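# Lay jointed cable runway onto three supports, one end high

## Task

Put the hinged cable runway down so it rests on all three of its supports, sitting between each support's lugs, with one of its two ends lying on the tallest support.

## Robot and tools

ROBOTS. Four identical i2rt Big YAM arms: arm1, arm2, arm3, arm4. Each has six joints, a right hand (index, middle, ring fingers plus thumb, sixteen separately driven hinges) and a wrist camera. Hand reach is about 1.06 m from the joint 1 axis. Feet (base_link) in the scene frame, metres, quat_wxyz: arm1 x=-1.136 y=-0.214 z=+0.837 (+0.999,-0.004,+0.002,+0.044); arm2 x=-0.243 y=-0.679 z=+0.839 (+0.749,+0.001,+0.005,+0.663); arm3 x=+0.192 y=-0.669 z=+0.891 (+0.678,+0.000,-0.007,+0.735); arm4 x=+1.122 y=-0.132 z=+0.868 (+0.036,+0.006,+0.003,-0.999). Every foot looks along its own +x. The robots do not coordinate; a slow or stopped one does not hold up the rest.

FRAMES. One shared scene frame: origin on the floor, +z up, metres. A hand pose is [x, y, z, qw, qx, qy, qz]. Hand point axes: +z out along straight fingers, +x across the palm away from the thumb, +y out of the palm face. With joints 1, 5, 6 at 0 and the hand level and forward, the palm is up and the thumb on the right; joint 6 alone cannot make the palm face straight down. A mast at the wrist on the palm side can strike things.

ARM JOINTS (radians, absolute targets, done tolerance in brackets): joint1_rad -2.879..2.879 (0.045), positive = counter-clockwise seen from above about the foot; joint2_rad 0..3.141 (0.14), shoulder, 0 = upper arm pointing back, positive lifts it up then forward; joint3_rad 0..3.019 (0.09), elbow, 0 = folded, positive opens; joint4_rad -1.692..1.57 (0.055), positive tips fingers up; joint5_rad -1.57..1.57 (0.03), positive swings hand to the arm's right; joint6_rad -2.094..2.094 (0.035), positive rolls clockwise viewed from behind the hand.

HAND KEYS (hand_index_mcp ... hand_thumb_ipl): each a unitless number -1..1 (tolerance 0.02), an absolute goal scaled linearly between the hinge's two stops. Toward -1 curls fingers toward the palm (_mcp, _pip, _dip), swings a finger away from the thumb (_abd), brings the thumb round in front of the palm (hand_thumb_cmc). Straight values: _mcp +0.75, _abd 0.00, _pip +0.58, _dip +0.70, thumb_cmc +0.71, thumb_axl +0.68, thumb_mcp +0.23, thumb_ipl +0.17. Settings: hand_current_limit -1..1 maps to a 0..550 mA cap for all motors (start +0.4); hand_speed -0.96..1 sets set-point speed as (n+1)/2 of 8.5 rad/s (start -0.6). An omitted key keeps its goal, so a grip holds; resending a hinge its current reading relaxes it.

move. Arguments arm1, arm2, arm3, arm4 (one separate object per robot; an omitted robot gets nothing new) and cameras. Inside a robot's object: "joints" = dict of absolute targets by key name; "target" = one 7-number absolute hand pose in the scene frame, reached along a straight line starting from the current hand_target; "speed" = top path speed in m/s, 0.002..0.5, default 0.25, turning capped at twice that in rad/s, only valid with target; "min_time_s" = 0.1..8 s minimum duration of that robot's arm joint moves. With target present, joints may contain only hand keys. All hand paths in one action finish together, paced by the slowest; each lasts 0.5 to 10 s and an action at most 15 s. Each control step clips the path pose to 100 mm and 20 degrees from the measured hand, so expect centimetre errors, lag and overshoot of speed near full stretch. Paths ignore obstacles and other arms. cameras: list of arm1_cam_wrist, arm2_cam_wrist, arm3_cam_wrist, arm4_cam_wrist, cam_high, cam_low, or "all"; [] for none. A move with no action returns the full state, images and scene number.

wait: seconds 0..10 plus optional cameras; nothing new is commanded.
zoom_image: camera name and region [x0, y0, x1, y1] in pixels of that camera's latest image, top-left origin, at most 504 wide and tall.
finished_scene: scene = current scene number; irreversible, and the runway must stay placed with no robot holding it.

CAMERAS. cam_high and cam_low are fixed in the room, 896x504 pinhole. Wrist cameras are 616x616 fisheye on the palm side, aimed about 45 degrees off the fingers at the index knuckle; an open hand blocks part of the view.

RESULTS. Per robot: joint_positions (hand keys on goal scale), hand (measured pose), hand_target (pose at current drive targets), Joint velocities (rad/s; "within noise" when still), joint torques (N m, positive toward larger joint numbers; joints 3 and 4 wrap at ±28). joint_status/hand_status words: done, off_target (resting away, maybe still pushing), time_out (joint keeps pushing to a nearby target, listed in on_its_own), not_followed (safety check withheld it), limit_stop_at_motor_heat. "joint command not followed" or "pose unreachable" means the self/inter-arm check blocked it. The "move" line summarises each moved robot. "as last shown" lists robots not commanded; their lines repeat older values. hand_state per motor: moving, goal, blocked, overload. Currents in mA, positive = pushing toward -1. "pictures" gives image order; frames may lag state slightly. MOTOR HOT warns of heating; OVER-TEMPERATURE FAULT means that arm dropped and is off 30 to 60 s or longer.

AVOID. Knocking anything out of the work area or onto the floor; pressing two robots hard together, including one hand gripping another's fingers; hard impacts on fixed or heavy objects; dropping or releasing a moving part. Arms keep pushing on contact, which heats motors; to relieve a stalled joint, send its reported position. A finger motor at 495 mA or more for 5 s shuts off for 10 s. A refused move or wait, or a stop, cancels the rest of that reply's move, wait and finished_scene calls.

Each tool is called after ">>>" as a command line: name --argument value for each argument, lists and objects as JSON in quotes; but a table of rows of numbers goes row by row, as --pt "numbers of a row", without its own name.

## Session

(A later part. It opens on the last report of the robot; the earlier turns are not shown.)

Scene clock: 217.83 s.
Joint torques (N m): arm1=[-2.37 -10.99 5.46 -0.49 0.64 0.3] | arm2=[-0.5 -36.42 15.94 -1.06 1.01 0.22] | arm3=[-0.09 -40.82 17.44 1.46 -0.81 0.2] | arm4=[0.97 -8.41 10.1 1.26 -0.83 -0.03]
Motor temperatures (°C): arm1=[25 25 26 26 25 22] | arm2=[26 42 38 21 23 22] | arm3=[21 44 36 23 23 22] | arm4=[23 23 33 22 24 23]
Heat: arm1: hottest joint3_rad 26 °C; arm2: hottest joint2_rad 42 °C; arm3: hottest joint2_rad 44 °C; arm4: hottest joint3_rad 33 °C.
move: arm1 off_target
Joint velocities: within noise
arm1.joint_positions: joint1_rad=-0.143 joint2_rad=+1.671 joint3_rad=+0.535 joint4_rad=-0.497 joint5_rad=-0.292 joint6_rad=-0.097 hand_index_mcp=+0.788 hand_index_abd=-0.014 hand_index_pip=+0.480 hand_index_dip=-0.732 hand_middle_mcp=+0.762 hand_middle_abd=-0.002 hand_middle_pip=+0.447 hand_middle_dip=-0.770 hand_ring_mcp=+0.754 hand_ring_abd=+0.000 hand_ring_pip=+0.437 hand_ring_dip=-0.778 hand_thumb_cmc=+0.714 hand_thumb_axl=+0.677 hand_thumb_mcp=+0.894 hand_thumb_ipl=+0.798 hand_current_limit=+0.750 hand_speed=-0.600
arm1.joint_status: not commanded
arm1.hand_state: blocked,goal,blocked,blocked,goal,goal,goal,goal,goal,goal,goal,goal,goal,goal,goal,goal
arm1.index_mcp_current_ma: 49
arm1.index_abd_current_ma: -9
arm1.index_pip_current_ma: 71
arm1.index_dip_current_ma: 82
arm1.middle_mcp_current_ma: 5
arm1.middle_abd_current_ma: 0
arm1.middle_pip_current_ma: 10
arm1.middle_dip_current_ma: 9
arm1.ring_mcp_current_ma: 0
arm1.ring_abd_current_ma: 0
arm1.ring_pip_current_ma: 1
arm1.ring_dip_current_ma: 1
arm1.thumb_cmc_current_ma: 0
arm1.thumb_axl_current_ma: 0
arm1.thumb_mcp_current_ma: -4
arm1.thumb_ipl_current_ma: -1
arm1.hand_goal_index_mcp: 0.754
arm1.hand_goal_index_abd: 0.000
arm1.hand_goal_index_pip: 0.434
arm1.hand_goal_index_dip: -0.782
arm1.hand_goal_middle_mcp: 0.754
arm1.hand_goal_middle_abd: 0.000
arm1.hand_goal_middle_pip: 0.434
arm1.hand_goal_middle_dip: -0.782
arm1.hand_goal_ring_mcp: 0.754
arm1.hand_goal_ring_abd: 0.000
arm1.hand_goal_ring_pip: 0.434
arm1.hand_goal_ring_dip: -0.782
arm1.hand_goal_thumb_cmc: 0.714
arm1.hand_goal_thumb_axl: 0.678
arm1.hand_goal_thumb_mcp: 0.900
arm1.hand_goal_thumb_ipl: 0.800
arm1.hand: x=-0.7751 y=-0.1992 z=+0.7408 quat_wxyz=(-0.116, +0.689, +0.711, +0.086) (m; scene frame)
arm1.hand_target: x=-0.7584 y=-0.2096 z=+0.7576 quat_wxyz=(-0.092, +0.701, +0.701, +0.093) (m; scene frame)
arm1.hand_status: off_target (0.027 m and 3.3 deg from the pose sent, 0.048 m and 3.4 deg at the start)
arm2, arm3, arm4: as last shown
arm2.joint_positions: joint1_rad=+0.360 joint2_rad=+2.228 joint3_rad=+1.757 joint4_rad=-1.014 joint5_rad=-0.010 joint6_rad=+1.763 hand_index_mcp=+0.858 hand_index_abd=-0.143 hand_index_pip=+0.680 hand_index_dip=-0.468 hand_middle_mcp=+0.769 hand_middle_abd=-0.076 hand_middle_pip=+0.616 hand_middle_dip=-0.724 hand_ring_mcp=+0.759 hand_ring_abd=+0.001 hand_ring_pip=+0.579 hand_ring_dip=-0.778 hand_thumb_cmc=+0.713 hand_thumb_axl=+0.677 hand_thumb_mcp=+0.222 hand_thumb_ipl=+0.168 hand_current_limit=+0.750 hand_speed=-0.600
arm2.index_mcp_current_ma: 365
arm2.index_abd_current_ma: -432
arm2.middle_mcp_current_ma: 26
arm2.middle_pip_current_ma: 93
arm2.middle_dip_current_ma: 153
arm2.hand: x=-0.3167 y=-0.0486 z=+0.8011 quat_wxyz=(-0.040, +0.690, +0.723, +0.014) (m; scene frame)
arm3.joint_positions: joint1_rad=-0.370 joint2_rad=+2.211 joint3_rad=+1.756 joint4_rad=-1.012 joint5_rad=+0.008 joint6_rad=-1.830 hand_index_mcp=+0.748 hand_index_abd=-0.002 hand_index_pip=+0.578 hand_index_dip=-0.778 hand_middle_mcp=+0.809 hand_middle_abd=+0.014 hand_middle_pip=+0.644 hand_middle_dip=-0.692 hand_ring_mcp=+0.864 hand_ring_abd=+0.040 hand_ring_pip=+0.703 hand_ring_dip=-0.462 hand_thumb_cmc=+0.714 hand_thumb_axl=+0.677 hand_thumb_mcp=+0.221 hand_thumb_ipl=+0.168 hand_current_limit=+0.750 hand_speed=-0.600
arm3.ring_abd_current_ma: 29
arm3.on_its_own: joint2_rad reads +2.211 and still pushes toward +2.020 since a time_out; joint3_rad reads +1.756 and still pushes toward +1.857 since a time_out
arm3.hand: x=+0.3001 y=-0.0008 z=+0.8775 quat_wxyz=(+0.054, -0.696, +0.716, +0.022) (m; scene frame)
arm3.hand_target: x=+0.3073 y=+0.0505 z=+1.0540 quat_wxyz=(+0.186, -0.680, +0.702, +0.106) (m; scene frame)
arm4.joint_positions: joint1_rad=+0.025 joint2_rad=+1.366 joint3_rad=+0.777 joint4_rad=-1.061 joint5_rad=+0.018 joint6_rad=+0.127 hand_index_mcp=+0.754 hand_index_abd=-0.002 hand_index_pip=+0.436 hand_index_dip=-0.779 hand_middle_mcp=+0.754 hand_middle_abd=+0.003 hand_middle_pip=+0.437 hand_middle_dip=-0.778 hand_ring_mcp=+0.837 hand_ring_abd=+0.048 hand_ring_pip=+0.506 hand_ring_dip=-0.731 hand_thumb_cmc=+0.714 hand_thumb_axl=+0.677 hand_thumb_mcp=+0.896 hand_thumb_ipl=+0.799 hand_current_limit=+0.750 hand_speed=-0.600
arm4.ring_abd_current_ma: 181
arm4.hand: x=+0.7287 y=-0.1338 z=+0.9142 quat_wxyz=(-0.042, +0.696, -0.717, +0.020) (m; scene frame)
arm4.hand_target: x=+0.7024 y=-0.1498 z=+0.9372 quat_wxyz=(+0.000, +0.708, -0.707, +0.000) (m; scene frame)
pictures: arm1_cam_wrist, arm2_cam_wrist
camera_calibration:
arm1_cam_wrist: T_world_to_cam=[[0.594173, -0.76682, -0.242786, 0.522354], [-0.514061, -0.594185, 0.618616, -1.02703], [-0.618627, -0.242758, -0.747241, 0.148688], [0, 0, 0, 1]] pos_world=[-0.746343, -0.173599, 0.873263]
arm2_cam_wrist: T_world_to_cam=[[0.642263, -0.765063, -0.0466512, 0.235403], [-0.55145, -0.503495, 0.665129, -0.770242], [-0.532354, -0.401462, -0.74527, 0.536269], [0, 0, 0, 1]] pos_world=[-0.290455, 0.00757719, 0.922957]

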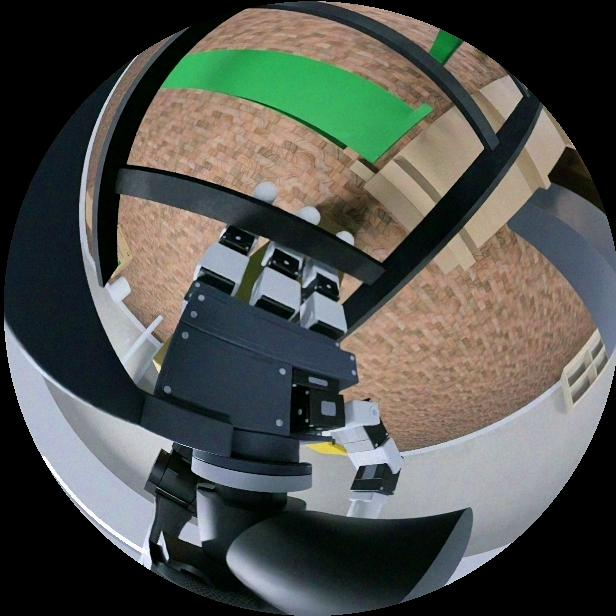

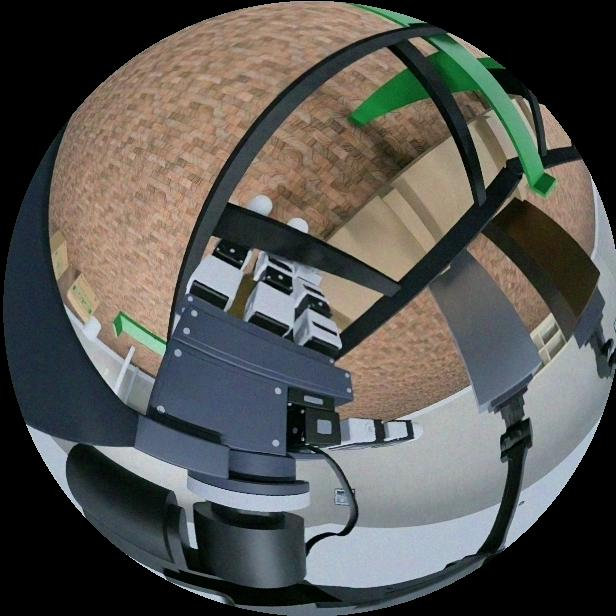

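>>> move --cameras '["cam_low", "cam_high"]'

>>> zoom_image --camera "cam_low" --region '[280, 200, 660, 360]'

>>> zoom_image --camera "cam_high" --region '[240, 150, 580, 420]'

Scene clock: 219.50 s.
Joint torques (N m): arm1=[-2.37 -10.99 5.46 -0.49 0.64 0.3] | arm2=[-0.62 -36.48 15.92 -1.07 1.02 0.22] | arm3=[-0.09 -40.82 17.44 1.44 -0.81 0.2] | arm4=[1.38 -8.47 10.07 1.36 -0.84 -0.03]
Motor temperatures (°C): arm1=[25 25 26 26 25 22] | arm2=[26 42 38 21 23 22] | arm3=[21 44 36 23 23 22] | arm4=[23 23 33 22 24 23]
Heat: arm1: hottest joint3_rad 26 °C; arm2: hottest joint2_rad 42 °C; arm3: hottest joint2_rad 44 °C; arm4: hottest joint3_rad 33 °C.
Joint velocities: within noise
arm1.joint_positions: joint1_rad=-0.143 joint2_rad=+1.671 joint3_rad=+0.535 joint4_rad=-0.497 joint5_rad=-0.292 joint6_rad=-0.097 hand_index_mcp=+0.788 hand_index_abd=-0.014 hand_index_pip=+0.480 hand_index_dip=-0.732 hand_middle_mcp=+0.762 hand_middle_abd=-0.002 hand_middle_pip=+0.447 hand_middle_dip=-0.770 hand_ring_mcp=+0.754 hand_ring_abd=+0.000 hand_ring_pip=+0.437 hand_ring_dip=-0.778 hand_thumb_cmc=+0.714 hand_thumb_axl=+0.677 hand_thumb_mcp=+0.894 hand_thumb_ipl=+0.798 hand_current_limit=+0.750 hand_speed=-0.600
arm1.joint_status: not commanded
arm1.hand_state: blocked,goal,blocked,blocked,goal,goal,goal,goal,goal,goal,goal,goal,goal,goal,goal,goal
arm1.index_mcp_current_ma: 49
arm1.index_abd_current_ma: -9
arm1.index_pip_current_ma: 71
arm1.index_dip_current_ma: 82
arm1.middle_mcp_current_ma: 5
arm1.middle_abd_current_ma: 0
arm1.middle_pip_current_ma: 10
arm1.middle_dip_current_ma: 9
arm1.ring_mcp_current_ma: 0
arm1.ring_abd_current_ma: 0
arm1.ring_pip_current_ma: 1
arm1.ring_dip_current_ma: 1
arm1.thumb_cmc_current_ma: 0
arm1.thumb_axl_current_ma: 0
arm1.thumb_mcp_current_ma: -4
arm1.thumb_ipl_current_ma: -1
arm1.hand_goal_index_mcp: 0.754
arm1.hand_goal_index_abd: 0.000
arm1.hand_goal_index_pip: 0.434
arm1.hand_goal_index_dip: -0.782
arm1.hand_goal_middle_mcp: 0.754
arm1.hand_goal_middle_abd: 0.000
arm1.hand_goal_middle_pip: 0.434
arm1.hand_goal_middle_dip: -0.782
arm1.hand_goal_ring_mcp: 0.754
arm1.hand_goal_ring_abd: 0.000
arm1.hand_goal_ring_pip: 0.434
arm1.hand_goal_ring_dip: -0.782
arm1.hand_goal_thumb_cmc: 0.714
arm1.hand_goal_thumb_axl: 0.678
arm1.hand_goal_thumb_mcp: 0.900
arm1.hand_goal_thumb_ipl: 0.800
arm1.hand: x=-0.7751 y=-0.1992 z=+0.7408 quat_wxyz=(-0.116, +0.689, +0.711, +0.086) (m; scene frame)
arm1.hand_target: x=-0.7584 y=-0.2096 z=+0.7576 quat_wxyz=(-0.092, +0.701, +0.701, +0.093) (m; scene frame)
arm1.hand_status: off_target (0.027 m and 3.3 deg from the pose sent, 0.048 m and 3.4 deg at the start)
arm2.joint_positions: joint1_rad=+0.360 joint2_rad=+2.228 joint3_rad=+1.757 joint4_rad=-1.014 joint5_rad=-0.010 joint6_rad=+1.763 hand_index_mcp=+0.858 hand_index_abd=-0.143 hand_index_pip=+0.680 hand_index_dip=-0.468 hand_middle_mcp=+0.769 hand_middle_abd=-0.076 hand_middle_pip=+0.616 hand_middle_dip=-0.724 hand_ring_mcp=+0.759 hand_ring_abd=+0.001 hand_ring_pip=+0.579 hand_ring_dip=-0.778 hand_thumb_cmc=+0.713 hand_thumb_axl=+0.677 hand_thumb_mcp=+0.222 hand_thumb_ipl=+0.168 hand_current_limit=+0.750 hand_speed=-0.600
arm2.joint_status: not commanded
arm2.hand_state: blocked,blocked,blocked,blocked,goal,blocked,blocked,blocked,goal,goal,goal,goal,goal,goal,goal,goal
arm2.index_mcp_current_ma: 365
arm2.index_abd_current_ma: -432
arm2.index_pip_current_ma: 333
arm2.index_dip_current_ma: 481
arm2.middle_mcp_current_ma: 26
arm2.middle_abd_current_ma: -183
arm2.middle_pip_current_ma: 93
arm2.middle_dip_current_ma: 153
arm2.ring_mcp_current_ma: 6
arm2.ring_abd_current_ma: 0
arm2.ring_pip_current_ma: 2
arm2.ring_dip_current_ma: 4
arm2.thumb_cmc_current_ma: 0
arm2.thumb_axl_current_ma: 0
arm2.thumb_mcp_current_ma: -6
arm2.thumb_ipl_current_ma: 0
arm2.hand_goal_index_mcp: 0.754
arm2.hand_goal_index_abd: 0.000
arm2.hand_goal_index_pip: 0.576
arm2.hand_goal_index_dip: -0.782
arm2.hand_goal_middle_mcp: 0.754
arm2.hand_goal_middle_abd: 0.000
arm2.hand_goal_middle_pip: 0.576
arm2.hand_goal_middle_dip: -0.782
arm2.hand_goal_ring_mcp: 0.754
arm2.hand_goal_ring_abd: 0.000
arm2.hand_goal_ring_pip: 0.576
arm2.hand_goal_ring_dip: -0.782
arm2.hand_goal_thumb_cmc: 0.714
arm2.hand_goal_thumb_axl: 0.678
arm2.hand_goal_thumb_mcp: 0.226
arm2.hand_goal_thumb_ipl: 0.168
arm2.hand: x=-0.3167 y=-0.0486 z=+0.8011 quat_wxyz=(-0.040, +0.690, +0.723, +0.014) (m; scene frame)
arm2.hand_target: x=-0.3117 y=-0.0054 z=+0.9578 quat_wxyz=(-0.141, +0.694, +0.700, +0.091) (m; scene frame)
arm2.hand_status: not commanded
arm3.joint_positions: joint1_rad=-0.370 joint2_rad=+2.211 joint3_rad=+1.756 joint4_rad=-1.012 joint5_rad=+0.008 joint6_rad=-1.830 hand_index_mcp=+0.748 hand_index_abd=-0.002 hand_index_pip=+0.578 hand_index_dip=-0.778 hand_middle_mcp=+0.809 hand_middle_abd=+0.014 hand_middle_pip=+0.644 hand_middle_dip=-0.692 hand_ring_mcp=+0.864 hand_ring_abd=+0.040 hand_ring_pip=+0.703 hand_ring_dip=-0.462 hand_thumb_cmc=+0.714 hand_thumb_axl=+0.677 hand_thumb_mcp=+0.221 hand_thumb_ipl=+0.168 hand_current_limit=+0.750 hand_speed=-0.600
arm3.joint_status: not commanded
arm3.hand_state: goal,goal,goal,goal,blocked,goal,blocked,blocked,blocked,blocked,blocked,blocked,goal,goal,goal,goal
arm3.index_mcp_current_ma: -1
arm3.index_abd_current_ma: 0
arm3.index_pip_current_ma: 0
arm3.index_dip_current_ma: 1
arm3.middle_mcp_current_ma: 73
arm3.middle_abd_current_ma: 4
arm3.middle_pip_current_ma: 95
arm3.middle_dip_current_ma: 156
arm3.ring_mcp_current_ma: 245
arm3.ring_abd_current_ma: 29
arm3.ring_pip_current_ma: 286
arm3.ring_dip_current_ma: 481
arm3.thumb_cmc_current_ma: 0
arm3.thumb_axl_current_ma: 0
arm3.thumb_mcp_current_ma: -1
arm3.thumb_ipl_current_ma: 0
arm3.hand_goal_index_mcp: 0.754
arm3.hand_goal_index_abd: 0.000
arm3.hand_goal_index_pip: 0.576
arm3.hand_goal_index_dip: -0.782
arm3.hand_goal_middle_mcp: 0.754
arm3.hand_goal_middle_abd: 0.000
arm3.hand_goal_middle_pip: 0.576
arm3.hand_goal_middle_dip: -0.782
arm3.hand_goal_ring_mcp: 0.754
arm3.hand_goal_ring_abd: 0.000
arm3.hand_goal_ring_pip: 0.576
arm3.hand_goal_ring_dip: -0.782
arm3.hand_goal_thumb_cmc: 0.714
arm3.hand_goal_thumb_axl: 0.678
arm3.hand_goal_thumb_mcp: 0.226
arm3.hand_goal_thumb_ipl: 0.168
arm3.on_its_own: joint2_rad reads +2.211 and still pushes toward +2.020 since a time_out; joint3_rad reads +1.756 and still pushes toward +1.857 since a time_out
arm3.hand: x=+0.3001 y=-0.0008 z=+0.8775 quat_wxyz=(+0.054, -0.696, +0.716, +0.022) (m; scene frame)
arm3.hand_target: x=+0.3073 y=+0.0505 z=+1.0540 quat_wxyz=(+0.186, -0.680, +0.702, +0.106) (m; scene frame)
arm3.hand_status: not commanded
arm4.joint_positions: joint1_rad=+0.025 joint2_rad=+1.366 joint3_rad=+0.777 joint4_rad=-1.061 joint5_rad=+0.018 joint6_rad=+0.127 hand_index_mcp=+0.754 hand_index_abd=-0.002 hand_index_pip=+0.436 hand_index_dip=-0.779 hand_middle_mcp=+0.754 hand_middle_abd=+0.003 hand_middle_pip=+0.437 hand_middle_dip=-0.778 hand_ring_mcp=+0.837 hand_ring_abd=+0.048 hand_ring_pip=+0.506 hand_ring_dip=-0.731 hand_thumb_cmc=+0.714 hand_thumb_axl=+0.677 hand_thumb_mcp=+0.896 hand_thumb_ipl=+0.799 hand_current_limit=+0.750 hand_speed=-0.600
arm4.joint_status: not commanded
arm4.hand_state: goal,goal,goal,goal,goal,goal,goal,goal,blocked,blocked,blocked,blocked,goal,goal,goal,goal
arm4.index_mcp_current_ma: -1
arm4.index_abd_current_ma: -7
arm4.index_pip_current_ma: 8
arm4.index_dip_current_ma: 12
arm4.middle_mcp_current_ma: -2
arm4.middle_abd_current_ma: 9
arm4.middle_pip_current_ma: 10
arm4.middle_dip_current_ma: 15
arm4.ring_mcp_current_ma: 399
arm4.ring_abd_current_ma: 181
arm4.ring_pip_current_ma: 323
arm4.ring_dip_current_ma: 223
arm4.thumb_cmc_current_ma: 0
arm4.thumb_axl_current_ma: -2
arm4.thumb_mcp_current_ma: -18
arm4.thumb_ipl_current_ma: -6
arm4.hand_goal_index_mcp: 0.754
arm4.hand_goal_index_abd: 0.000
arm4.hand_goal_index_pip: 0.434
arm4.hand_goal_index_dip: -0.782
arm4.hand_goal_middle_mcp: 0.754
arm4.hand_goal_middle_abd: 0.000
arm4.hand_goal_middle_pip: 0.434
arm4.hand_goal_middle_dip: -0.782
arm4.hand_goal_ring_mcp: 0.754
arm4.hand_goal_ring_abd: 0.000
arm4.hand_goal_ring_pip: 0.434
arm4.hand_goal_ring_dip: -0.782
arm4.hand_goal_thumb_cmc: 0.714
arm4.hand_goal_thumb_axl: 0.678
arm4.hand_goal_thumb_mcp: 0.900
arm4.hand_goal_thumb_ipl: 0.800
arm4.hand: x=+0.7287 y=-0.1338 z=+0.9142 quat_wxyz=(-0.042, +0.696, -0.717, +0.020) (m; scene frame)
arm4.hand_target: x=+0.7024 y=-0.1498 z=+0.9372 quat_wxyz=(+0.000, +0.708, -0.707, +0.000) (m; scene frame)
arm4.hand_status: not commanded
pictures: cam_high, cam_low

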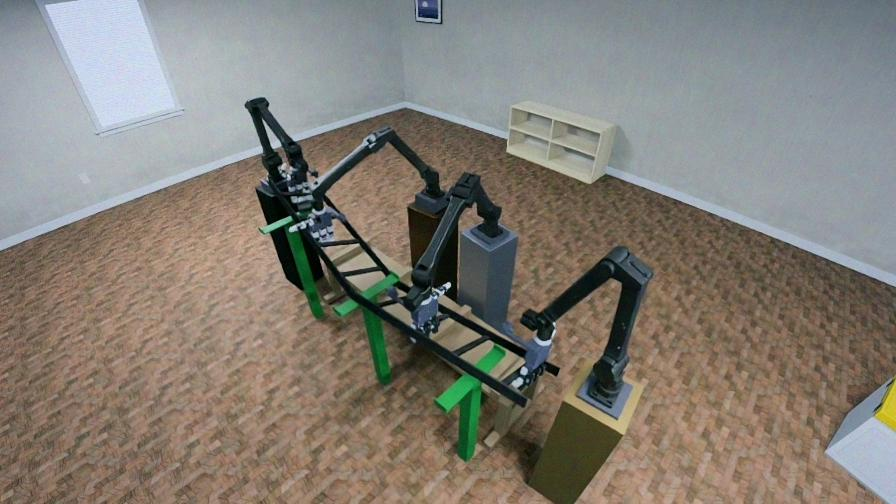

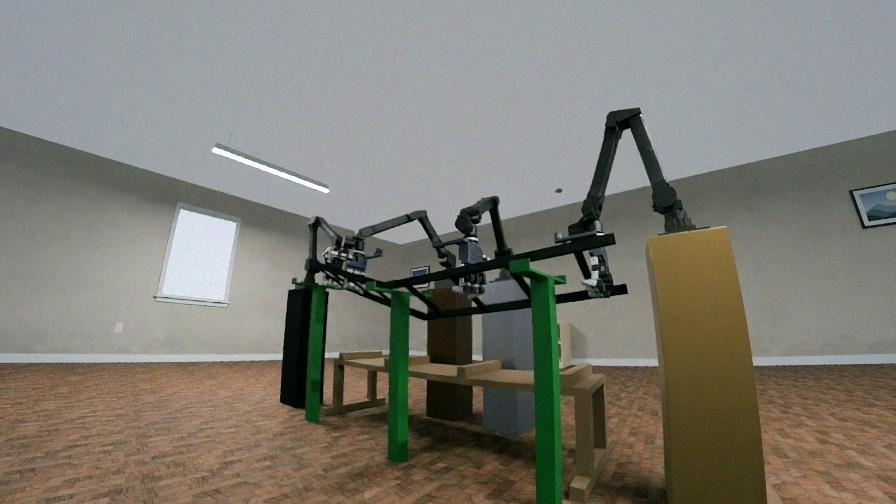

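Scaled by 1.326 from the camera's 896x504 image, which has a finer 1280x720 frame.

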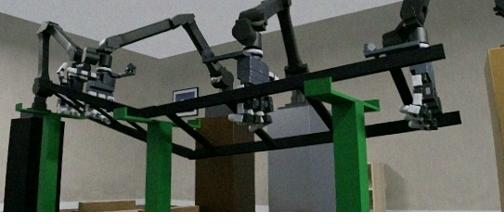

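Scaled by 1.482 from the camera's 896x504 image, which has a finer 1280x720 frame.

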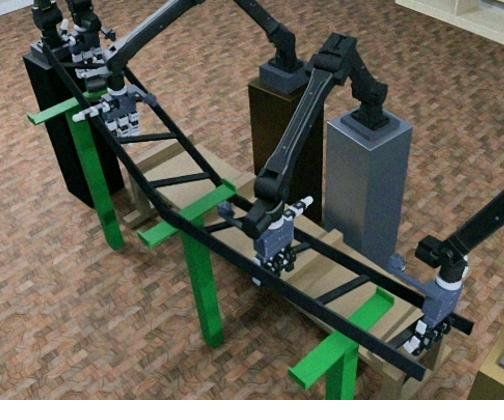

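>>> move --arm3 '{"joints": {"joint2_rad": 2.055, "joint3_rad": 1.8335, "joint4_rad": -0.931}, "min_time_s": 2.0}' --arm4 '{"target": [0.710, -0.1498, 0.885, 0, 0.7071, -0.7071, 0], "speed": 0.03}' --cameras '["arm4_cam_wrist", "arm3_cam_wrist"]'

Scene clock: 224.70 s.
Joint torques (N m): arm1=[-2.37 -10.58 5.49 -0.42 1 0.3] | arm2=[-0.67 -36.25 15.94 -1.07 0.91 0.22] | arm3=[-0.03 -39.53 16.12 1.92 -1.02 0.16] | arm4=[1.67 -8.12 8.05 1.51 -0.94 -0.01]
Motor temperatures (°C): arm1=[25 25 26 26 25 22] | arm2=[26 43 38 21 23 22] | arm3=[21 44 36 23 23 22] | arm4=[23 23 32 22 24 23]
Heat: arm1: hottest joint3_rad 26 °C; arm2: hottest joint2_rad 43 °C; arm3: hottest joint2_rad 44 °C; arm4: hottest joint3_rad 32 °C.
move: arm3 time_out; arm4 off_target
Joint velocities: within noise
arm1, arm2: as last shown
arm1.joint_positions: joint1_rad=-0.143 joint2_rad=+1.666 joint3_rad=+0.535 joint4_rad=-0.499 joint5_rad=-0.300 joint6_rad=-0.097 hand_index_mcp=+0.788 hand_index_abd=-0.019 hand_index_pip=+0.480 hand_index_dip=-0.732 hand_middle_mcp=+0.761 hand_middle_abd=-0.003 hand_middle_pip=+0.447 hand_middle_dip=-0.769 hand_ring_mcp=+0.754 hand_ring_abd=+0.000 hand_ring_pip=+0.437 hand_ring_dip=-0.778 hand_thumb_cmc=+0.714 hand_thumb_axl=+0.677 hand_thumb_mcp=+0.894 hand_thumb_ipl=+0.798 hand_current_limit=+0.750 hand_speed=-0.600
arm1.index_abd_current_ma: -14
arm1.index_dip_current_ma: 83
arm1.middle_mcp_current_ma: 4
arm1.middle_abd_current_ma: -1
arm1.middle_dip_current_ma: 10
arm1.hand: x=-0.7745 y=-0.1977 z=+0.7427 quat_wxyz=(-0.118, +0.688, +0.710, +0.090) (m; scene frame)
arm1.hand_target: x=-0.7584 y=-0.2097 z=+0.7576 quat_wxyz=(-0.092, +0.701, +0.701, +0.093) (m; scene frame)
arm2.joint_positions: joint1_rad=+0.360 joint2_rad=+2.226 joint3_rad=+1.757 joint4_rad=-1.014 joint5_rad=-0.008 joint6_rad=+1.763 hand_index_mcp=+0.864 hand_index_abd=-0.143 hand_index_pip=+0.680 hand_index_dip=-0.468 hand_middle_mcp=+0.775 hand_middle_abd=-0.076 hand_middle_pip=+0.620 hand_middle_dip=-0.722 hand_ring_mcp=+0.760 hand_ring_abd=+0.001 hand_ring_pip=+0.579 hand_ring_dip=-0.778 hand_thumb_cmc=+0.713 hand_thumb_axl=+0.677 hand_thumb_mcp=+0.222 hand_thumb_ipl=+0.168 hand_current_limit=+0.750 hand_speed=-0.600
arm2.hand_state: blocked,blocked,blocked,blocked,blocked,blocked,blocked,blocked,goal,goal,goal,goal,goal,goal,goal,goal
arm2.index_mcp_current_ma: 396
arm2.middle_mcp_current_ma: 40
arm2.middle_abd_current_ma: -184
arm2.middle_pip_current_ma: 102
arm2.middle_dip_current_ma: 161
arm2.ring_mcp_current_ma: 7
arm2.hand: x=-0.3164 y=-0.0482 z=+0.8024 quat_wxyz=(-0.040, +0.690, +0.723, +0.016) (m; scene frame)
arm2.hand_target: x=-0.3117 y=-0.0054 z=+0.9579 quat_wxyz=(-0.141, +0.694, +0.700, +0.091) (m; scene frame)
arm3.joint_positions: joint1_rad=-0.370 joint2_rad=+2.230 joint3_rad=+1.747 joint4_rad=-0.962 joint5_rad=+0.012 joint6_rad=-1.825 hand_index_mcp=+0.749 hand_index_abd=-0.002 hand_index_pip=+0.578 hand_index_dip=-0.778 hand_middle_mcp=+0.804 hand_middle_abd=+0.011 hand_middle_pip=+0.644 hand_middle_dip=-0.680 hand_ring_mcp=+0.864 hand_ring_abd=+0.040 hand_ring_pip=+0.703 hand_ring_dip=-0.462 hand_thumb_cmc=+0.714 hand_thumb_axl=+0.677 hand_thumb_mcp=+0.221 hand_thumb_ipl=+0.168 hand_current_limit=+0.750 hand_speed=-0.600
arm3.joint_status: joint2_rad time_out (moved +0.019 of -0.156); the others done
arm3.hand_state: goal,goal,goal,goal,blocked,goal,blocked,blocked,blocked,blocked,blocked,blocked,goal,goal,goal,goal
arm3.index_mcp_current_ma: -1
arm3.index_abd_current_ma: 0
arm3.index_pip_current_ma: 0
arm3.index_dip_current_ma: 1
arm3.middle_mcp_current_ma: 61
arm3.middle_abd_current_ma: 3
arm3.middle_pip_current_ma: 95
arm3.middle_dip_current_ma: 194
arm3.ring_mcp_current_ma: 245
arm3.ring_abd_current_ma: 29
arm3.ring_pip_current_ma: 286
arm3.ring_dip_current_ma: 481
arm3.thumb_cmc_current_ma: 0
arm3.thumb_axl_current_ma: 0
arm3.thumb_mcp_current_ma: -1
arm3.thumb_ipl_current_ma: 0
arm3.hand_goal_index_mcp: 0.754
arm3.hand_goal_index_abd: 0.000
arm3.hand_goal_index_pip: 0.576
arm3.hand_goal_index_dip: -0.782
arm3.hand_goal_middle_mcp: 0.754
arm3.hand_goal_middle_abd: 0.000
arm3.hand_goal_middle_pip: 0.576
arm3.hand_goal_middle_dip: -0.782
arm3.hand_goal_ring_mcp: 0.754
arm3.hand_goal_ring_abd: 0.000
arm3.hand_goal_ring_pip: 0.576
arm3.hand_goal_ring_dip: -0.782
arm3.hand_goal_thumb_cmc: 0.714
arm3.hand_goal_thumb_axl: 0.678
arm3.hand_goal_thumb_mcp: 0.226
arm3.hand_goal_thumb_ipl: 0.168
arm3.on_its_own: joint2_rad reads +2.230 and still pushes toward +2.055 since a time_out
arm3.hand: x=+0.3028 y=+0.0048 z=+0.8631 quat_wxyz=(+0.065, -0.693, +0.717, +0.026) (m; scene frame)
arm3.hand_target: x=+0.3095 y=+0.0572 z=+1.0242 quat_wxyz=(+0.186, -0.680, +0.702, +0.106) (m; scene frame)
arm3.hand_status: not commanded
arm4.joint_positions: joint1_rad=+0.025 joint2_rad=+1.434 joint3_rad=+0.702 joint4_rad=-0.896 joint5_rad=+0.020 joint6_rad=+0.127 hand_index_mcp=+0.754 hand_index_abd=-0.002 hand_index_pip=+0.436 hand_index_dip=-0.779 hand_middle_mcp=+0.754 hand_middle_abd=+0.003 hand_middle_pip=+0.437 hand_middle_dip=-0.778 hand_ring_mcp=+0.833 hand_ring_abd=+0.048 hand_ring_pip=+0.501 hand_ring_dip=-0.740 hand_thumb_cmc=+0.714 hand_thumb_axl=+0.677 hand_thumb_mcp=+0.896 hand_thumb_ipl=+0.799 hand_current_limit=+0.750 hand_speed=-0.600
arm4.joint_status: not commanded
arm4.hand_state: goal,goal,goal,goal,goal,goal,goal,goal,blocked,blocked,blocked,blocked,goal,goal,goal,goal
arm4.index_mcp_current_ma: -1
arm4.index_abd_current_ma: -7
arm4.index_pip_current_ma: 8
arm4.index_dip_current_ma: 12
arm4.middle_mcp_current_ma: -2
arm4.middle_abd_current_ma: 9
arm4.middle_pip_current_ma: 10
arm4.middle_dip_current_ma: 15
arm4.ring_mcp_current_ma: 378
arm4.ring_abd_current_ma: 181
arm4.ring_pip_current_ma: 297
arm4.ring_dip_current_ma: 183
arm4.thumb_cmc_current_ma: 0
arm4.thumb_axl_current_ma: -2
arm4.thumb_mcp_current_ma: -18
arm4.thumb_ipl_current_ma: -6
arm4.hand_goal_index_mcp: 0.754
arm4.hand_goal_index_abd: 0.000
arm4.hand_goal_index_pip: 0.434
arm4.hand_goal_index_dip: -0.782
arm4.hand_goal_middle_mcp: 0.754
arm4.hand_goal_middle_abd: 0.000
arm4.hand_goal_middle_pip: 0.434
arm4.hand_goal_middle_dip: -0.782
arm4.hand_goal_ring_mcp: 0.754
arm4.hand_goal_ring_abd: 0.000
arm4.hand_goal_ring_pip: 0.434
arm4.hand_goal_ring_dip: -0.782
arm4.hand_goal_thumb_cmc: 0.714
arm4.hand_goal_thumb_axl: 0.678
arm4.hand_goal_thumb_mcp: 0.900
arm4.hand_goal_thumb_ipl: 0.800
arm4.hand: x=+0.7311 y=-0.1330 z=+0.8724 quat_wxyz=(-0.034, +0.696, -0.717, +0.012) (m; scene frame)
arm4.hand_target: x=+0.7110 y=-0.1497 z=+0.8860 quat_wxyz=(+0.000, +0.707, -0.707, +0.000) (m; scene frame)
arm4.hand_status: off_target (0.030 m and 4.5 deg from the pose sent, 0.038 m and 5.6 deg at the start)
pictures: arm3_cam_wrist, arm4_cam_wrist
camera_calibration:
arm3_cam_wrist: T_world_to_cam=[[-0.585259, 0.808166, 0.0658754, 0.15146], [0.526852, 0.317263, 0.788524, -0.885391], [0.616359, 0.496198, -0.611465, 0.467603], [0, 0, 0, 1]] pos_world=[0.266903, -0.0735263, 0.974098]
arm4_cam_wrist: T_world_to_cam=[[-0.616336, 0.785996, -0.0483709, 0.635442], [0.477097, 0.42157, 0.77114, -1.00871], [0.626505, 0.452204, -0.634825, 0.280292], [0, 0, 0, 1]] pos_world=[0.697293, -0.200962, 0.986529]

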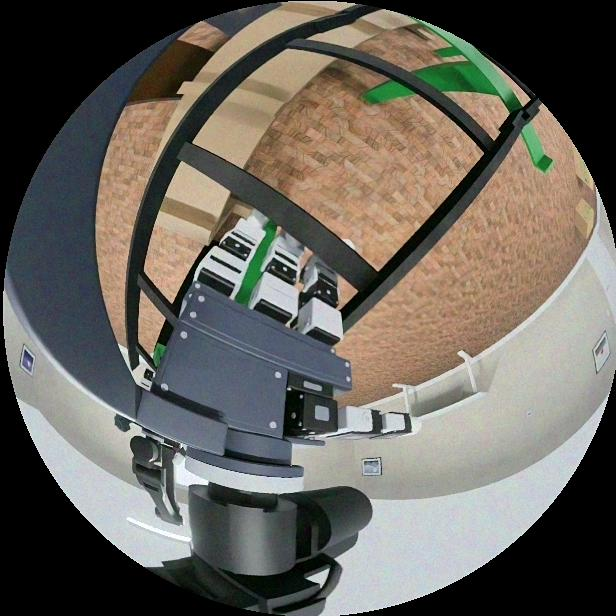

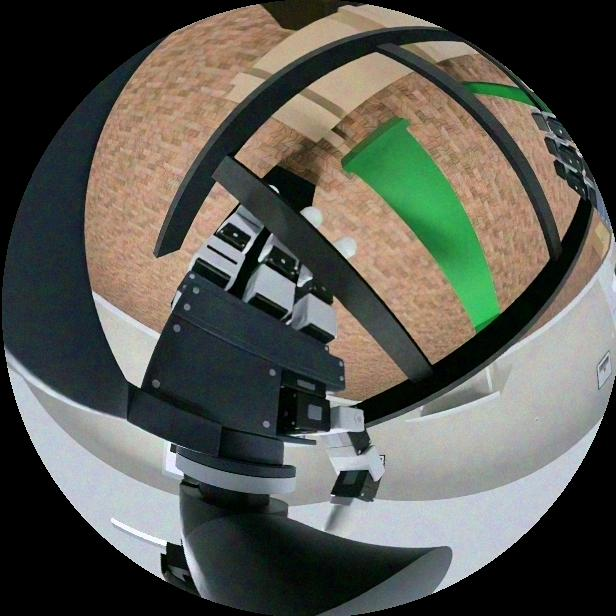

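>>> move --arm3 '{"joints": {"joint2_rad": 2.105, "joint3_rad": 1.805, "joint4_rad": -0.90}, "min_time_s": 2.0}' --arm4 '{"target": [0.716, -0.1498, 0.835, 0, 0.7071, -0.7071, 0], "speed": 0.03}' --cameras '["arm4_cam_wrist", "cam_low"]'

Scene clock: 229.17 s.
Joint torques (N m): arm1=[-2.61 -10.52 5.46 -0.12 1.26 0.3] | arm2=[-0.62 -36.37 15.92 -1.05 0.92 0.12] | arm3=[0.26 -37.66 14.64 1.51 -1.17 0.14] | arm4=[1.67 -8.59 6.8 1.29 -1.06 0.01]
Motor temperatures (°C): arm1=[25 25 26 26 25 22] | arm2=[26 44 38 21 23 22] | arm3=[21 45 36 23 23 22] | arm4=[23 23 32 22 24 23]
Heat: arm1: hottest joint3_rad 26 °C; arm2: hottest joint2_rad 44 °C; arm3: hottest joint2_rad 45 °C; arm4: hottest joint3_rad 32 °C.
move: arm3 time_out; arm4 off_target
Joint velocities: arm1=[within noise] | arm2=[within noise] | arm3=[-0.005 -0.005 -0.012 -0.027 -0.154 -0.037] | arm4=[within noise]
arm1, arm2: as last shown
arm1.joint_positions: joint1_rad=-0.140 joint2_rad=+1.666 joint3_rad=+0.535 joint4_rad=-0.507 joint5_rad=-0.307 joint6_rad=-0.097 hand_index_mcp=+0.788 hand_index_abd=-0.024 hand_index_pip=+0.480 hand_index_dip=-0.732 hand_middle_mcp=+0.762 hand_middle_abd=-0.006 hand_middle_pip=+0.449 hand_middle_dip=-0.764 hand_ring_mcp=+0.754 hand_ring_abd=+0.000 hand_ring_pip=+0.437 hand_ring_dip=-0.778 hand_thumb_cmc=+0.714 hand_thumb_axl=+0.677 hand_thumb_mcp=+0.894 hand_thumb_ipl=+0.798 hand_current_limit=+0.750 hand_speed=-0.600
arm1.hand_state: blocked,blocked,blocked,blocked,goal,goal,goal,goal,goal,goal,goal,goal,goal,goal,goal,goal
arm1.index_mcp_current_ma: 50
arm1.index_abd_current_ma: -20
arm1.middle_mcp_current_ma: 5
arm1.middle_abd_current_ma: -2
arm1.middle_pip_current_ma: 12
arm1.middle_dip_current_ma: 16
arm1.hand: x=-0.7764 y=-0.1954 z=+0.7423 quat_wxyz=(-0.123, +0.687, +0.710, +0.090) (m; scene frame)
arm2.joint_positions: joint1_rad=+0.360 joint2_rad=+2.225 joint3_rad=+1.757 joint4_rad=-1.014 joint5_rad=-0.008 joint6_rad=+1.774 hand_index_mcp=+0.867 hand_index_abd=-0.143 hand_index_pip=+0.680 hand_index_dip=-0.468 hand_middle_mcp=+0.777 hand_middle_abd=-0.077 hand_middle_pip=+0.620 hand_middle_dip=-0.722 hand_ring_mcp=+0.760 hand_ring_abd=+0.001 hand_ring_pip=+0.579 hand_ring_dip=-0.778 hand_thumb_cmc=+0.713 hand_thumb_axl=+0.677 hand_thumb_mcp=+0.222 hand_thumb_ipl=+0.168 hand_current_limit=+0.750 hand_speed=-0.600
arm2.index_mcp_current_ma: 408
arm2.middle_mcp_current_ma: 45
arm2.middle_abd_current_ma: -185
arm2.hand: x=-0.3166 y=-0.0491 z=+0.8026 quat_wxyz=(-0.041, +0.694, +0.719, +0.016) (m; scene frame)
arm2.hand_target: x=-0.3117 y=-0.0053 z=+0.9579 quat_wxyz=(-0.141, +0.694, +0.700, +0.091) (m; scene frame)
arm3.joint_positions: joint1_rad=-0.375 joint2_rad=+2.260 joint3_rad=+1.733 joint4_rad=-0.922 joint5_rad=+0.016 joint6_rad=-1.823 hand_index_mcp=+0.754 hand_index_abd=-0.002 hand_index_pip=+0.578 hand_index_dip=-0.778 hand_middle_mcp=+0.803 hand_middle_abd=+0.002 hand_middle_pip=+0.644 hand_middle_dip=-0.680 hand_ring_mcp=+0.864 hand_ring_abd=+0.036 hand_ring_pip=+0.703 hand_ring_dip=-0.462 hand_thumb_cmc=+0.714 hand_thumb_axl=+0.677 hand_thumb_mcp=+0.221 hand_thumb_ipl=+0.168 hand_current_limit=+0.750 hand_speed=-0.600
arm3.joint_status: joint2_rad time_out (moved +0.030 of -0.125); the others done
arm3.hand_state: goal,goal,goal,goal,blocked,goal,blocked,blocked,blocked,blocked,blocked,blocked,goal,goal,goal,goal
arm3.index_mcp_current_ma: 0
arm3.index_abd_current_ma: 0
arm3.index_pip_current_ma: 0
arm3.index_dip_current_ma: 1
arm3.middle_mcp_current_ma: 58
arm3.middle_abd_current_ma: 0
arm3.middle_pip_current_ma: 95
arm3.middle_dip_current_ma: 194
arm3.ring_mcp_current_ma: 245
arm3.ring_abd_current_ma: 24
arm3.ring_pip_current_ma: 286
arm3.ring_dip_current_ma: 481
arm3.thumb_cmc_current_ma: 0
arm3.thumb_axl_current_ma: 0
arm3.thumb_mcp_current_ma: -1
arm3.thumb_ipl_current_ma: 0
arm3.hand_goal_index_mcp: 0.754
arm3.hand_goal_index_abd: 0.000
arm3.hand_goal_index_pip: 0.576
arm3.hand_goal_index_dip: -0.782
arm3.hand_goal_middle_mcp: 0.754
arm3.hand_goal_middle_abd: 0.000
arm3.hand_goal_middle_pip: 0.576
arm3.hand_goal_middle_dip: -0.782
arm3.hand_goal_ring_mcp: 0.754
arm3.hand_goal_ring_abd: 0.000
arm3.hand_goal_ring_pip: 0.576
arm3.hand_goal_ring_dip: -0.782
arm3.hand_goal_thumb_cmc: 0.714
arm3.hand_goal_thumb_axl: 0.678
arm3.hand_goal_thumb_mcp: 0.226
arm3.hand_goal_thumb_ipl: 0.168
arm3.on_its_own: joint2_rad reads +2.260 and still pushes toward +2.105 since a time_out
arm3.hand: x=+0.3066 y=+0.0031 z=+0.8394 quat_wxyz=(+0.064, -0.691, +0.720, +0.023) (m; scene frame)
arm3.hand_target: x=+0.3091 y=+0.0542 z=+0.9787 quat_wxyz=(+0.166, -0.683, +0.705, +0.094) (m; scene frame)
arm3.hand_status: not commanded
arm4.joint_positions: joint1_rad=+0.025 joint2_rad=+1.545 joint3_rad=+0.638 joint4_rad=-0.719 joint5_rad=+0.023 joint6_rad=+0.127 hand_index_mcp=+0.754 hand_index_abd=-0.002 hand_index_pip=+0.436 hand_index_dip=-0.779 hand_middle_mcp=+0.754 hand_middle_abd=+0.003 hand_middle_pip=+0.437 hand_middle_dip=-0.778 hand_ring_mcp=+0.828 hand_ring_abd=+0.048 hand_ring_pip=+0.499 hand_ring_dip=-0.740 hand_thumb_cmc=+0.714 hand_thumb_axl=+0.677 hand_thumb_mcp=+0.896 hand_thumb_ipl=+0.799 hand_current_limit=+0.750 hand_speed=-0.600
arm4.joint_status: not commanded
arm4.hand_state: goal,goal,goal,goal,goal,goal,goal,goal,blocked,blocked,blocked,blocked,goal,goal,goal,goal
arm4.index_mcp_current_ma: -1
arm4.index_abd_current_ma: -7
arm4.index_pip_current_ma: 8
arm4.index_dip_current_ma: 12
arm4.middle_mcp_current_ma: -2
arm4.middle_abd_current_ma: 9
arm4.middle_pip_current_ma: 10
arm4.middle_dip_current_ma: 15
arm4.ring_mcp_current_ma: 356
arm4.ring_abd_current_ma: 181
arm4.ring_pip_current_ma: 287
arm4.ring_dip_current_ma: 183
arm4.thumb_cmc_current_ma: 0
arm4.thumb_axl_current_ma: -2
arm4.thumb_mcp_current_ma: -18
arm4.thumb_ipl_current_ma: -6
arm4.hand_goal_index_mcp: 0.754
arm4.hand_goal_index_abd: 0.000
arm4.hand_goal_index_pip: 0.434
arm4.hand_goal_index_dip: -0.782
arm4.hand_goal_middle_mcp: 0.754
arm4.hand_goal_middle_abd: 0.000
arm4.hand_goal_middle_pip: 0.434
arm4.hand_goal_middle_dip: -0.782
arm4.hand_goal_ring_mcp: 0.754
arm4.hand_goal_ring_abd: 0.000
arm4.hand_goal_ring_pip: 0.434
arm4.hand_goal_ring_dip: -0.782
arm4.hand_goal_thumb_cmc: 0.714
arm4.hand_goal_thumb_axl: 0.678
arm4.hand_goal_thumb_mcp: 0.900
arm4.hand_goal_thumb_ipl: 0.800
arm4.hand: x=+0.7372 y=-0.1316 z=+0.8230 quat_wxyz=(-0.035, +0.696, -0.717, +0.010) (m; scene frame)
arm4.hand_target: x=+0.7170 y=-0.1497 z=+0.8358 quat_wxyz=(+0.000, +0.707, -0.707, +0.000) (m; scene frame)
arm4.hand_status: off_target (0.030 m and 4.5 deg from the pose sent, 0.044 m and 4.5 deg at the start)
pictures: arm4_cam_wrist, cam_low
camera_calibration:
arm4_cam_wrist: T_world_to_cam=[[-0.616612, 0.785995, -0.0447383, 0.633052], [0.478665, 0.419417, 0.771342, -0.975785], [0.625035, 0.454204, -0.634846, 0.245798], [0, 0, 0, 1]] pos_world=[0.703789, -0.199958, 0.93703]

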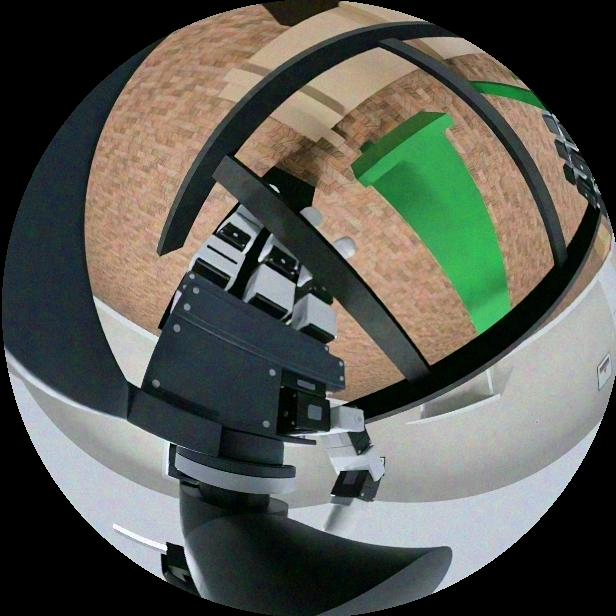

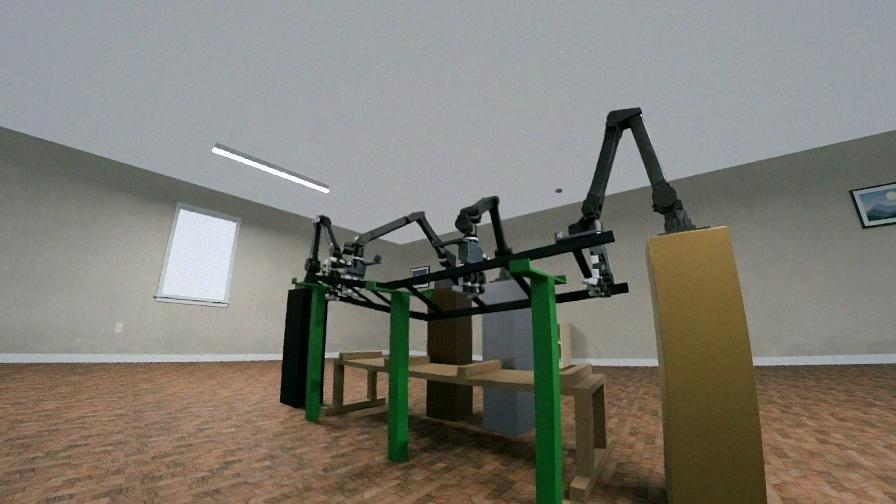

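>>> move --arm3 '{"joints": {"joint2_rad": 2.15, "joint3_rad": 1.78, "joint4_rad": -0.865}, "min_time_s": 2.0}' --arm4 '{"target": [0.722, -0.1592, 0.806, -0.0616, 0.7044, -0.7044, -0.0616], "speed": 0.03}' --cameras '["arm4_cam_wrist", "cam_low"]'

Scene clock: 233.27 s.
Joint torques (N m): arm1=[-2.67 -10.52 5.46 -0.06 1.29 0.3] | arm2=[-0.5 -36.13 16.09 -1.05 0.88 0.09] | arm3=[0.32 -35.31 13.16 1.5 -1.29 0.14] | arm4=[1.44 -8.41 6.05 0.85 -0.08 0.11]
Motor temperatures (°C): arm1=[25 25 26 26 26 22] | arm2=[26 44 39 21 23 22] | arm3=[21 45 36 23 23 22] | arm4=[23 23 32 22 24 23]
Heat: arm1: hottest joint3_rad 26 °C; arm2: hottest joint2_rad 44 °C; arm3: hottest joint2_rad 45 °C; arm4: hottest joint3_rad 32 °C.
move: arm3 done; arm4 off_target
Joint velocities: within noise
arm1, arm2: as last shown
arm1.joint_positions: joint1_rad=-0.139 joint2_rad=+1.666 joint3_rad=+0.535 joint4_rad=-0.509 joint5_rad=-0.308 joint6_rad=-0.097 hand_index_mcp=+0.789 hand_index_abd=-0.024 hand_index_pip=+0.482 hand_index_dip=-0.732 hand_middle_mcp=+0.763 hand_middle_abd=-0.007 hand_middle_pip=+0.449 hand_middle_dip=-0.762 hand_ring_mcp=+0.754 hand_ring_abd=+0.000 hand_ring_pip=+0.437 hand_ring_dip=-0.778 hand_thumb_cmc=+0.714 hand_thumb_axl=+0.677 hand_thumb_mcp=+0.894 hand_thumb_ipl=+0.798 hand_current_limit=+0.750 hand_speed=-0.600
arm1.hand_state: blocked,blocked,blocked,blocked,goal,goal,goal,blocked,goal,goal,goal,goal,goal,goal,goal,goal
arm1.index_mcp_current_ma: 51
arm1.index_pip_current_ma: 75
arm1.middle_mcp_current_ma: 6
arm1.middle_abd_current_ma: -3
arm1.middle_dip_current_ma: 20
arm1.hand: x=-0.7768 y=-0.1950 z=+0.7423 quat_wxyz=(-0.124, +0.687, +0.710, +0.090) (m; scene frame)
arm2.joint_positions: joint1_rad=+0.359 joint2_rad=+2.224 joint3_rad=+1.756 joint4_rad=-1.014 joint5_rad=-0.007 joint6_rad=+1.778 hand_index_mcp=+0.869 hand_index_abd=-0.143 hand_index_pip=+0.681 hand_index_dip=-0.468 hand_middle_mcp=+0.779 hand_middle_abd=-0.077 hand_middle_pip=+0.620 hand_middle_dip=-0.722 hand_ring_mcp=+0.760 hand_ring_abd=+0.001 hand_ring_pip=+0.579 hand_ring_dip=-0.778 hand_thumb_cmc=+0.713 hand_thumb_axl=+0.677 hand_thumb_mcp=+0.222 hand_thumb_ipl=+0.168 hand_current_limit=+0.750 hand_speed=-0.600
arm2.index_mcp_current_ma: 418
arm2.index_pip_current_ma: 338
arm2.middle_mcp_current_ma: 51
arm2.middle_pip_current_ma: 105
arm2.hand: x=-0.3157 y=-0.0500 z=+0.8024 quat_wxyz=(-0.040, +0.695, +0.717, +0.015) (m; scene frame)
arm2.hand_target: x=-0.3115 y=-0.0052 z=+0.9579 quat_wxyz=(-0.141, +0.694, +0.700, +0.091) (m; scene frame)
arm3.joint_positions: joint1_rad=-0.375 joint2_rad=+2.278 joint3_rad=+1.724 joint4_rad=-0.886 joint5_rad=+0.019 joint6_rad=-1.823 hand_index_mcp=+0.754 hand_index_abd=-0.002 hand_index_pip=+0.578 hand_index_dip=-0.778 hand_middle_mcp=+0.803 hand_middle_abd=-0.010 hand_middle_pip=+0.644 hand_middle_dip=-0.680 hand_ring_mcp=+0.864 hand_ring_abd=+0.024 hand_ring_pip=+0.703 hand_ring_dip=-0.468 hand_thumb_cmc=+0.714 hand_thumb_axl=+0.677 hand_thumb_mcp=+0.221 hand_thumb_ipl=+0.168 hand_current_limit=+0.750 hand_speed=-0.600
arm3.joint_status: all done
arm3.hand_state: goal,goal,goal,goal,blocked,goal,blocked,blocked,blocked,blocked,blocked,blocked,goal,goal,goal,goal
arm3.index_mcp_current_ma: 0
arm3.index_abd_current_ma: 0
arm3.index_pip_current_ma: 0
arm3.index_dip_current_ma: 1
arm3.middle_mcp_current_ma: 58
arm3.middle_abd_current_ma: -2
arm3.middle_pip_current_ma: 95
arm3.middle_dip_current_ma: 194
arm3.ring_mcp_current_ma: 245
arm3.ring_abd_current_ma: 11
arm3.ring_pip_current_ma: 286
arm3.ring_dip_current_ma: 481
arm3.thumb_cmc_current_ma: 0
arm3.thumb_axl_current_ma: 0
arm3.thumb_mcp_current_ma: -1
arm3.thumb_ipl_current_ma: 0
arm3.hand_goal_index_mcp: 0.754
arm3.hand_goal_index_abd: 0.000
arm3.hand_goal_index_pip: 0.576
arm3.hand_goal_index_dip: -0.782
arm3.hand_goal_middle_mcp: 0.754
arm3.hand_goal_middle_abd: 0.000
arm3.hand_goal_middle_pip: 0.576
arm3.hand_goal_middle_dip: -0.782
arm3.hand_goal_ring_mcp: 0.754
arm3.hand_goal_ring_abd: 0.000
arm3.hand_goal_ring_pip: 0.576
arm3.hand_goal_ring_dip: -0.782
arm3.hand_goal_thumb_cmc: 0.714
arm3.hand_goal_thumb_axl: 0.678
arm3.hand_goal_thumb_mcp: 0.226
arm3.hand_goal_thumb_ipl: 0.168
arm3.hand: x=+0.3080 y=+0.0041 z=+0.8252 quat_wxyz=(+0.069, -0.690, +0.720, +0.024) (m; scene frame)
arm3.hand_target: x=+0.3082 y=+0.0507 z=+0.9385 quat_wxyz=(+0.151, -0.685, +0.708, +0.086) (m; scene frame)
arm3.hand_status: not commanded
arm4.joint_positions: joint1_rad=+0.153 joint2_rad=+1.647 joint3_rad=+0.629 joint4_rad=-0.633 joint5_rad=+0.174 joint6_rad=+0.242 hand_index_mcp=+0.754 hand_index_abd=-0.002 hand_index_pip=+0.436 hand_index_dip=-0.779 hand_middle_mcp=+0.754 hand_middle_abd=+0.003 hand_middle_pip=+0.437 hand_middle_dip=-0.778 hand_ring_mcp=+0.802 hand_ring_abd=+0.030 hand_ring_pip=+0.477 hand_ring_dip=-0.748 hand_thumb_cmc=+0.714 hand_thumb_axl=+0.677 hand_thumb_mcp=+0.897 hand_thumb_ipl=+0.799 hand_current_limit=+0.750 hand_speed=-0.600
arm4.joint_status: not commanded
arm4.hand_state: goal,goal,goal,goal,goal,goal,goal,goal,blocked,blocked,blocked,blocked,goal,goal,goal,goal
arm4.index_mcp_current_ma: -1
arm4.index_abd_current_ma: -7
arm4.index_pip_current_ma: 8
arm4.index_dip_current_ma: 12
arm4.middle_mcp_current_ma: -2
arm4.middle_abd_current_ma: 8
arm4.middle_pip_current_ma: 10
arm4.middle_dip_current_ma: 15
arm4.ring_mcp_current_ma: 225
arm4.ring_abd_current_ma: 110
arm4.ring_pip_current_ma: 187
arm4.ring_dip_current_ma: 145
arm4.thumb_cmc_current_ma: 0
arm4.thumb_axl_current_ma: -2
arm4.thumb_mcp_current_ma: -13
arm4.thumb_ipl_current_ma: -6
arm4.hand_goal_index_mcp: 0.754
arm4.hand_goal_index_abd: 0.000
arm4.hand_goal_index_pip: 0.434
arm4.hand_goal_index_dip: -0.782
arm4.hand_goal_middle_mcp: 0.754
arm4.hand_goal_middle_abd: 0.000
arm4.hand_goal_middle_pip: 0.434
arm4.hand_goal_middle_dip: -0.782
arm4.hand_goal_ring_mcp: 0.754
arm4.hand_goal_ring_abd: 0.000
arm4.hand_goal_ring_pip: 0.434
arm4.hand_goal_ring_dip: -0.782
arm4.hand_goal_thumb_cmc: 0.714
arm4.hand_goal_thumb_axl: 0.678
arm4.hand_goal_thumb_mcp: 0.900
arm4.hand_goal_thumb_ipl: 0.800
arm4.hand: x=+0.7392 y=-0.1456 z=+0.7985 quat_wxyz=(-0.086, +0.700, -0.707, -0.051) (m; scene frame)
arm4.hand_target: x=+0.7226 y=-0.1591 z=+0.8065 quat_wxyz=(-0.061, +0.705, -0.704, -0.061) (m; scene frame)
arm4.hand_status: off_target (0.023 m and 3.1 deg from the pose sent, 0.036 m and 8.9 deg at the start)
pictures: arm4_cam_wrist, cam_low
camera_calibration:
arm4_cam_wrist: T_world_to_cam=[[-0.636189, 0.766834, 0.0850283, 0.552221], [0.478388, 0.305601, 0.823257, -1.00983], [0.605317, 0.564424, -0.561264, 0.207246], [0, 0, 0, 1]] pos_world=[0.708959, -0.231831, 0.900717]

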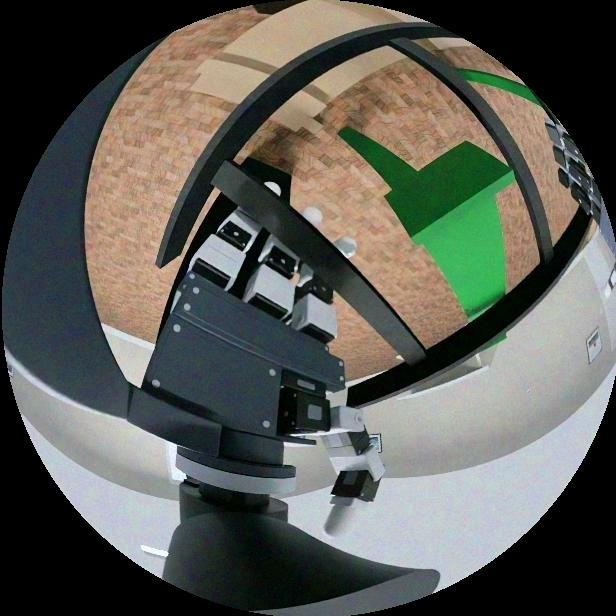

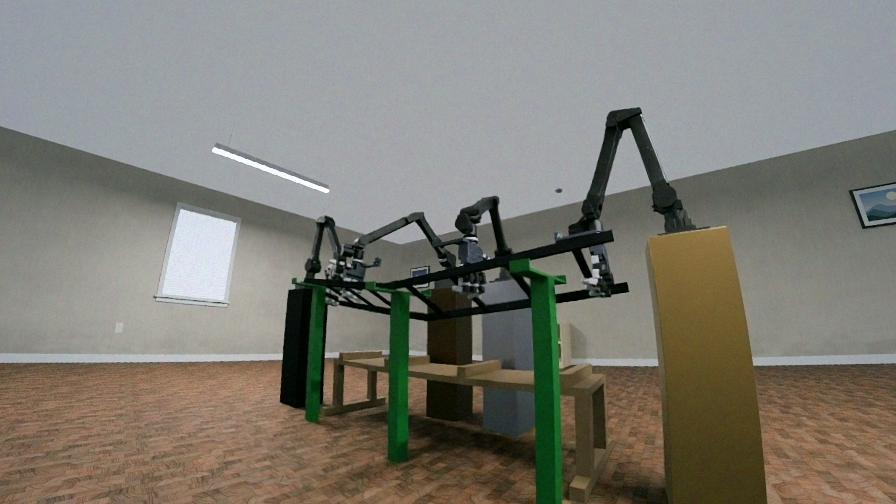

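>>> zoom_image --camera "arm4_cam_wrist" --region '[150, 20, 600, 420]'

>>> zoom_image --camera "cam_low" --region '[290, 200, 500, 330]'

Scaled by 1.120 from the camera's 616x616 image, which has a finer 880x880 frame.

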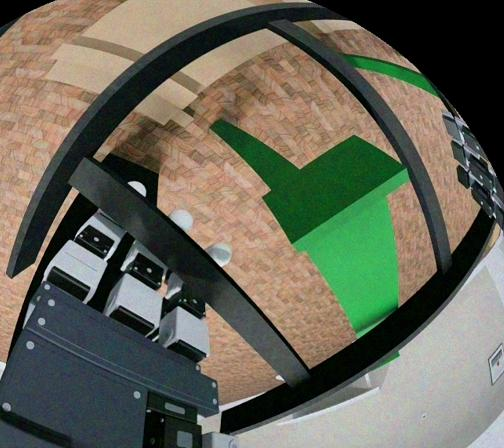

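Scaled by 2.400 from the camera's 896x504 image, which has a finer 1280x720 frame.

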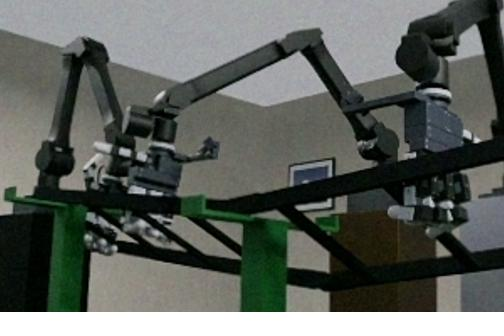

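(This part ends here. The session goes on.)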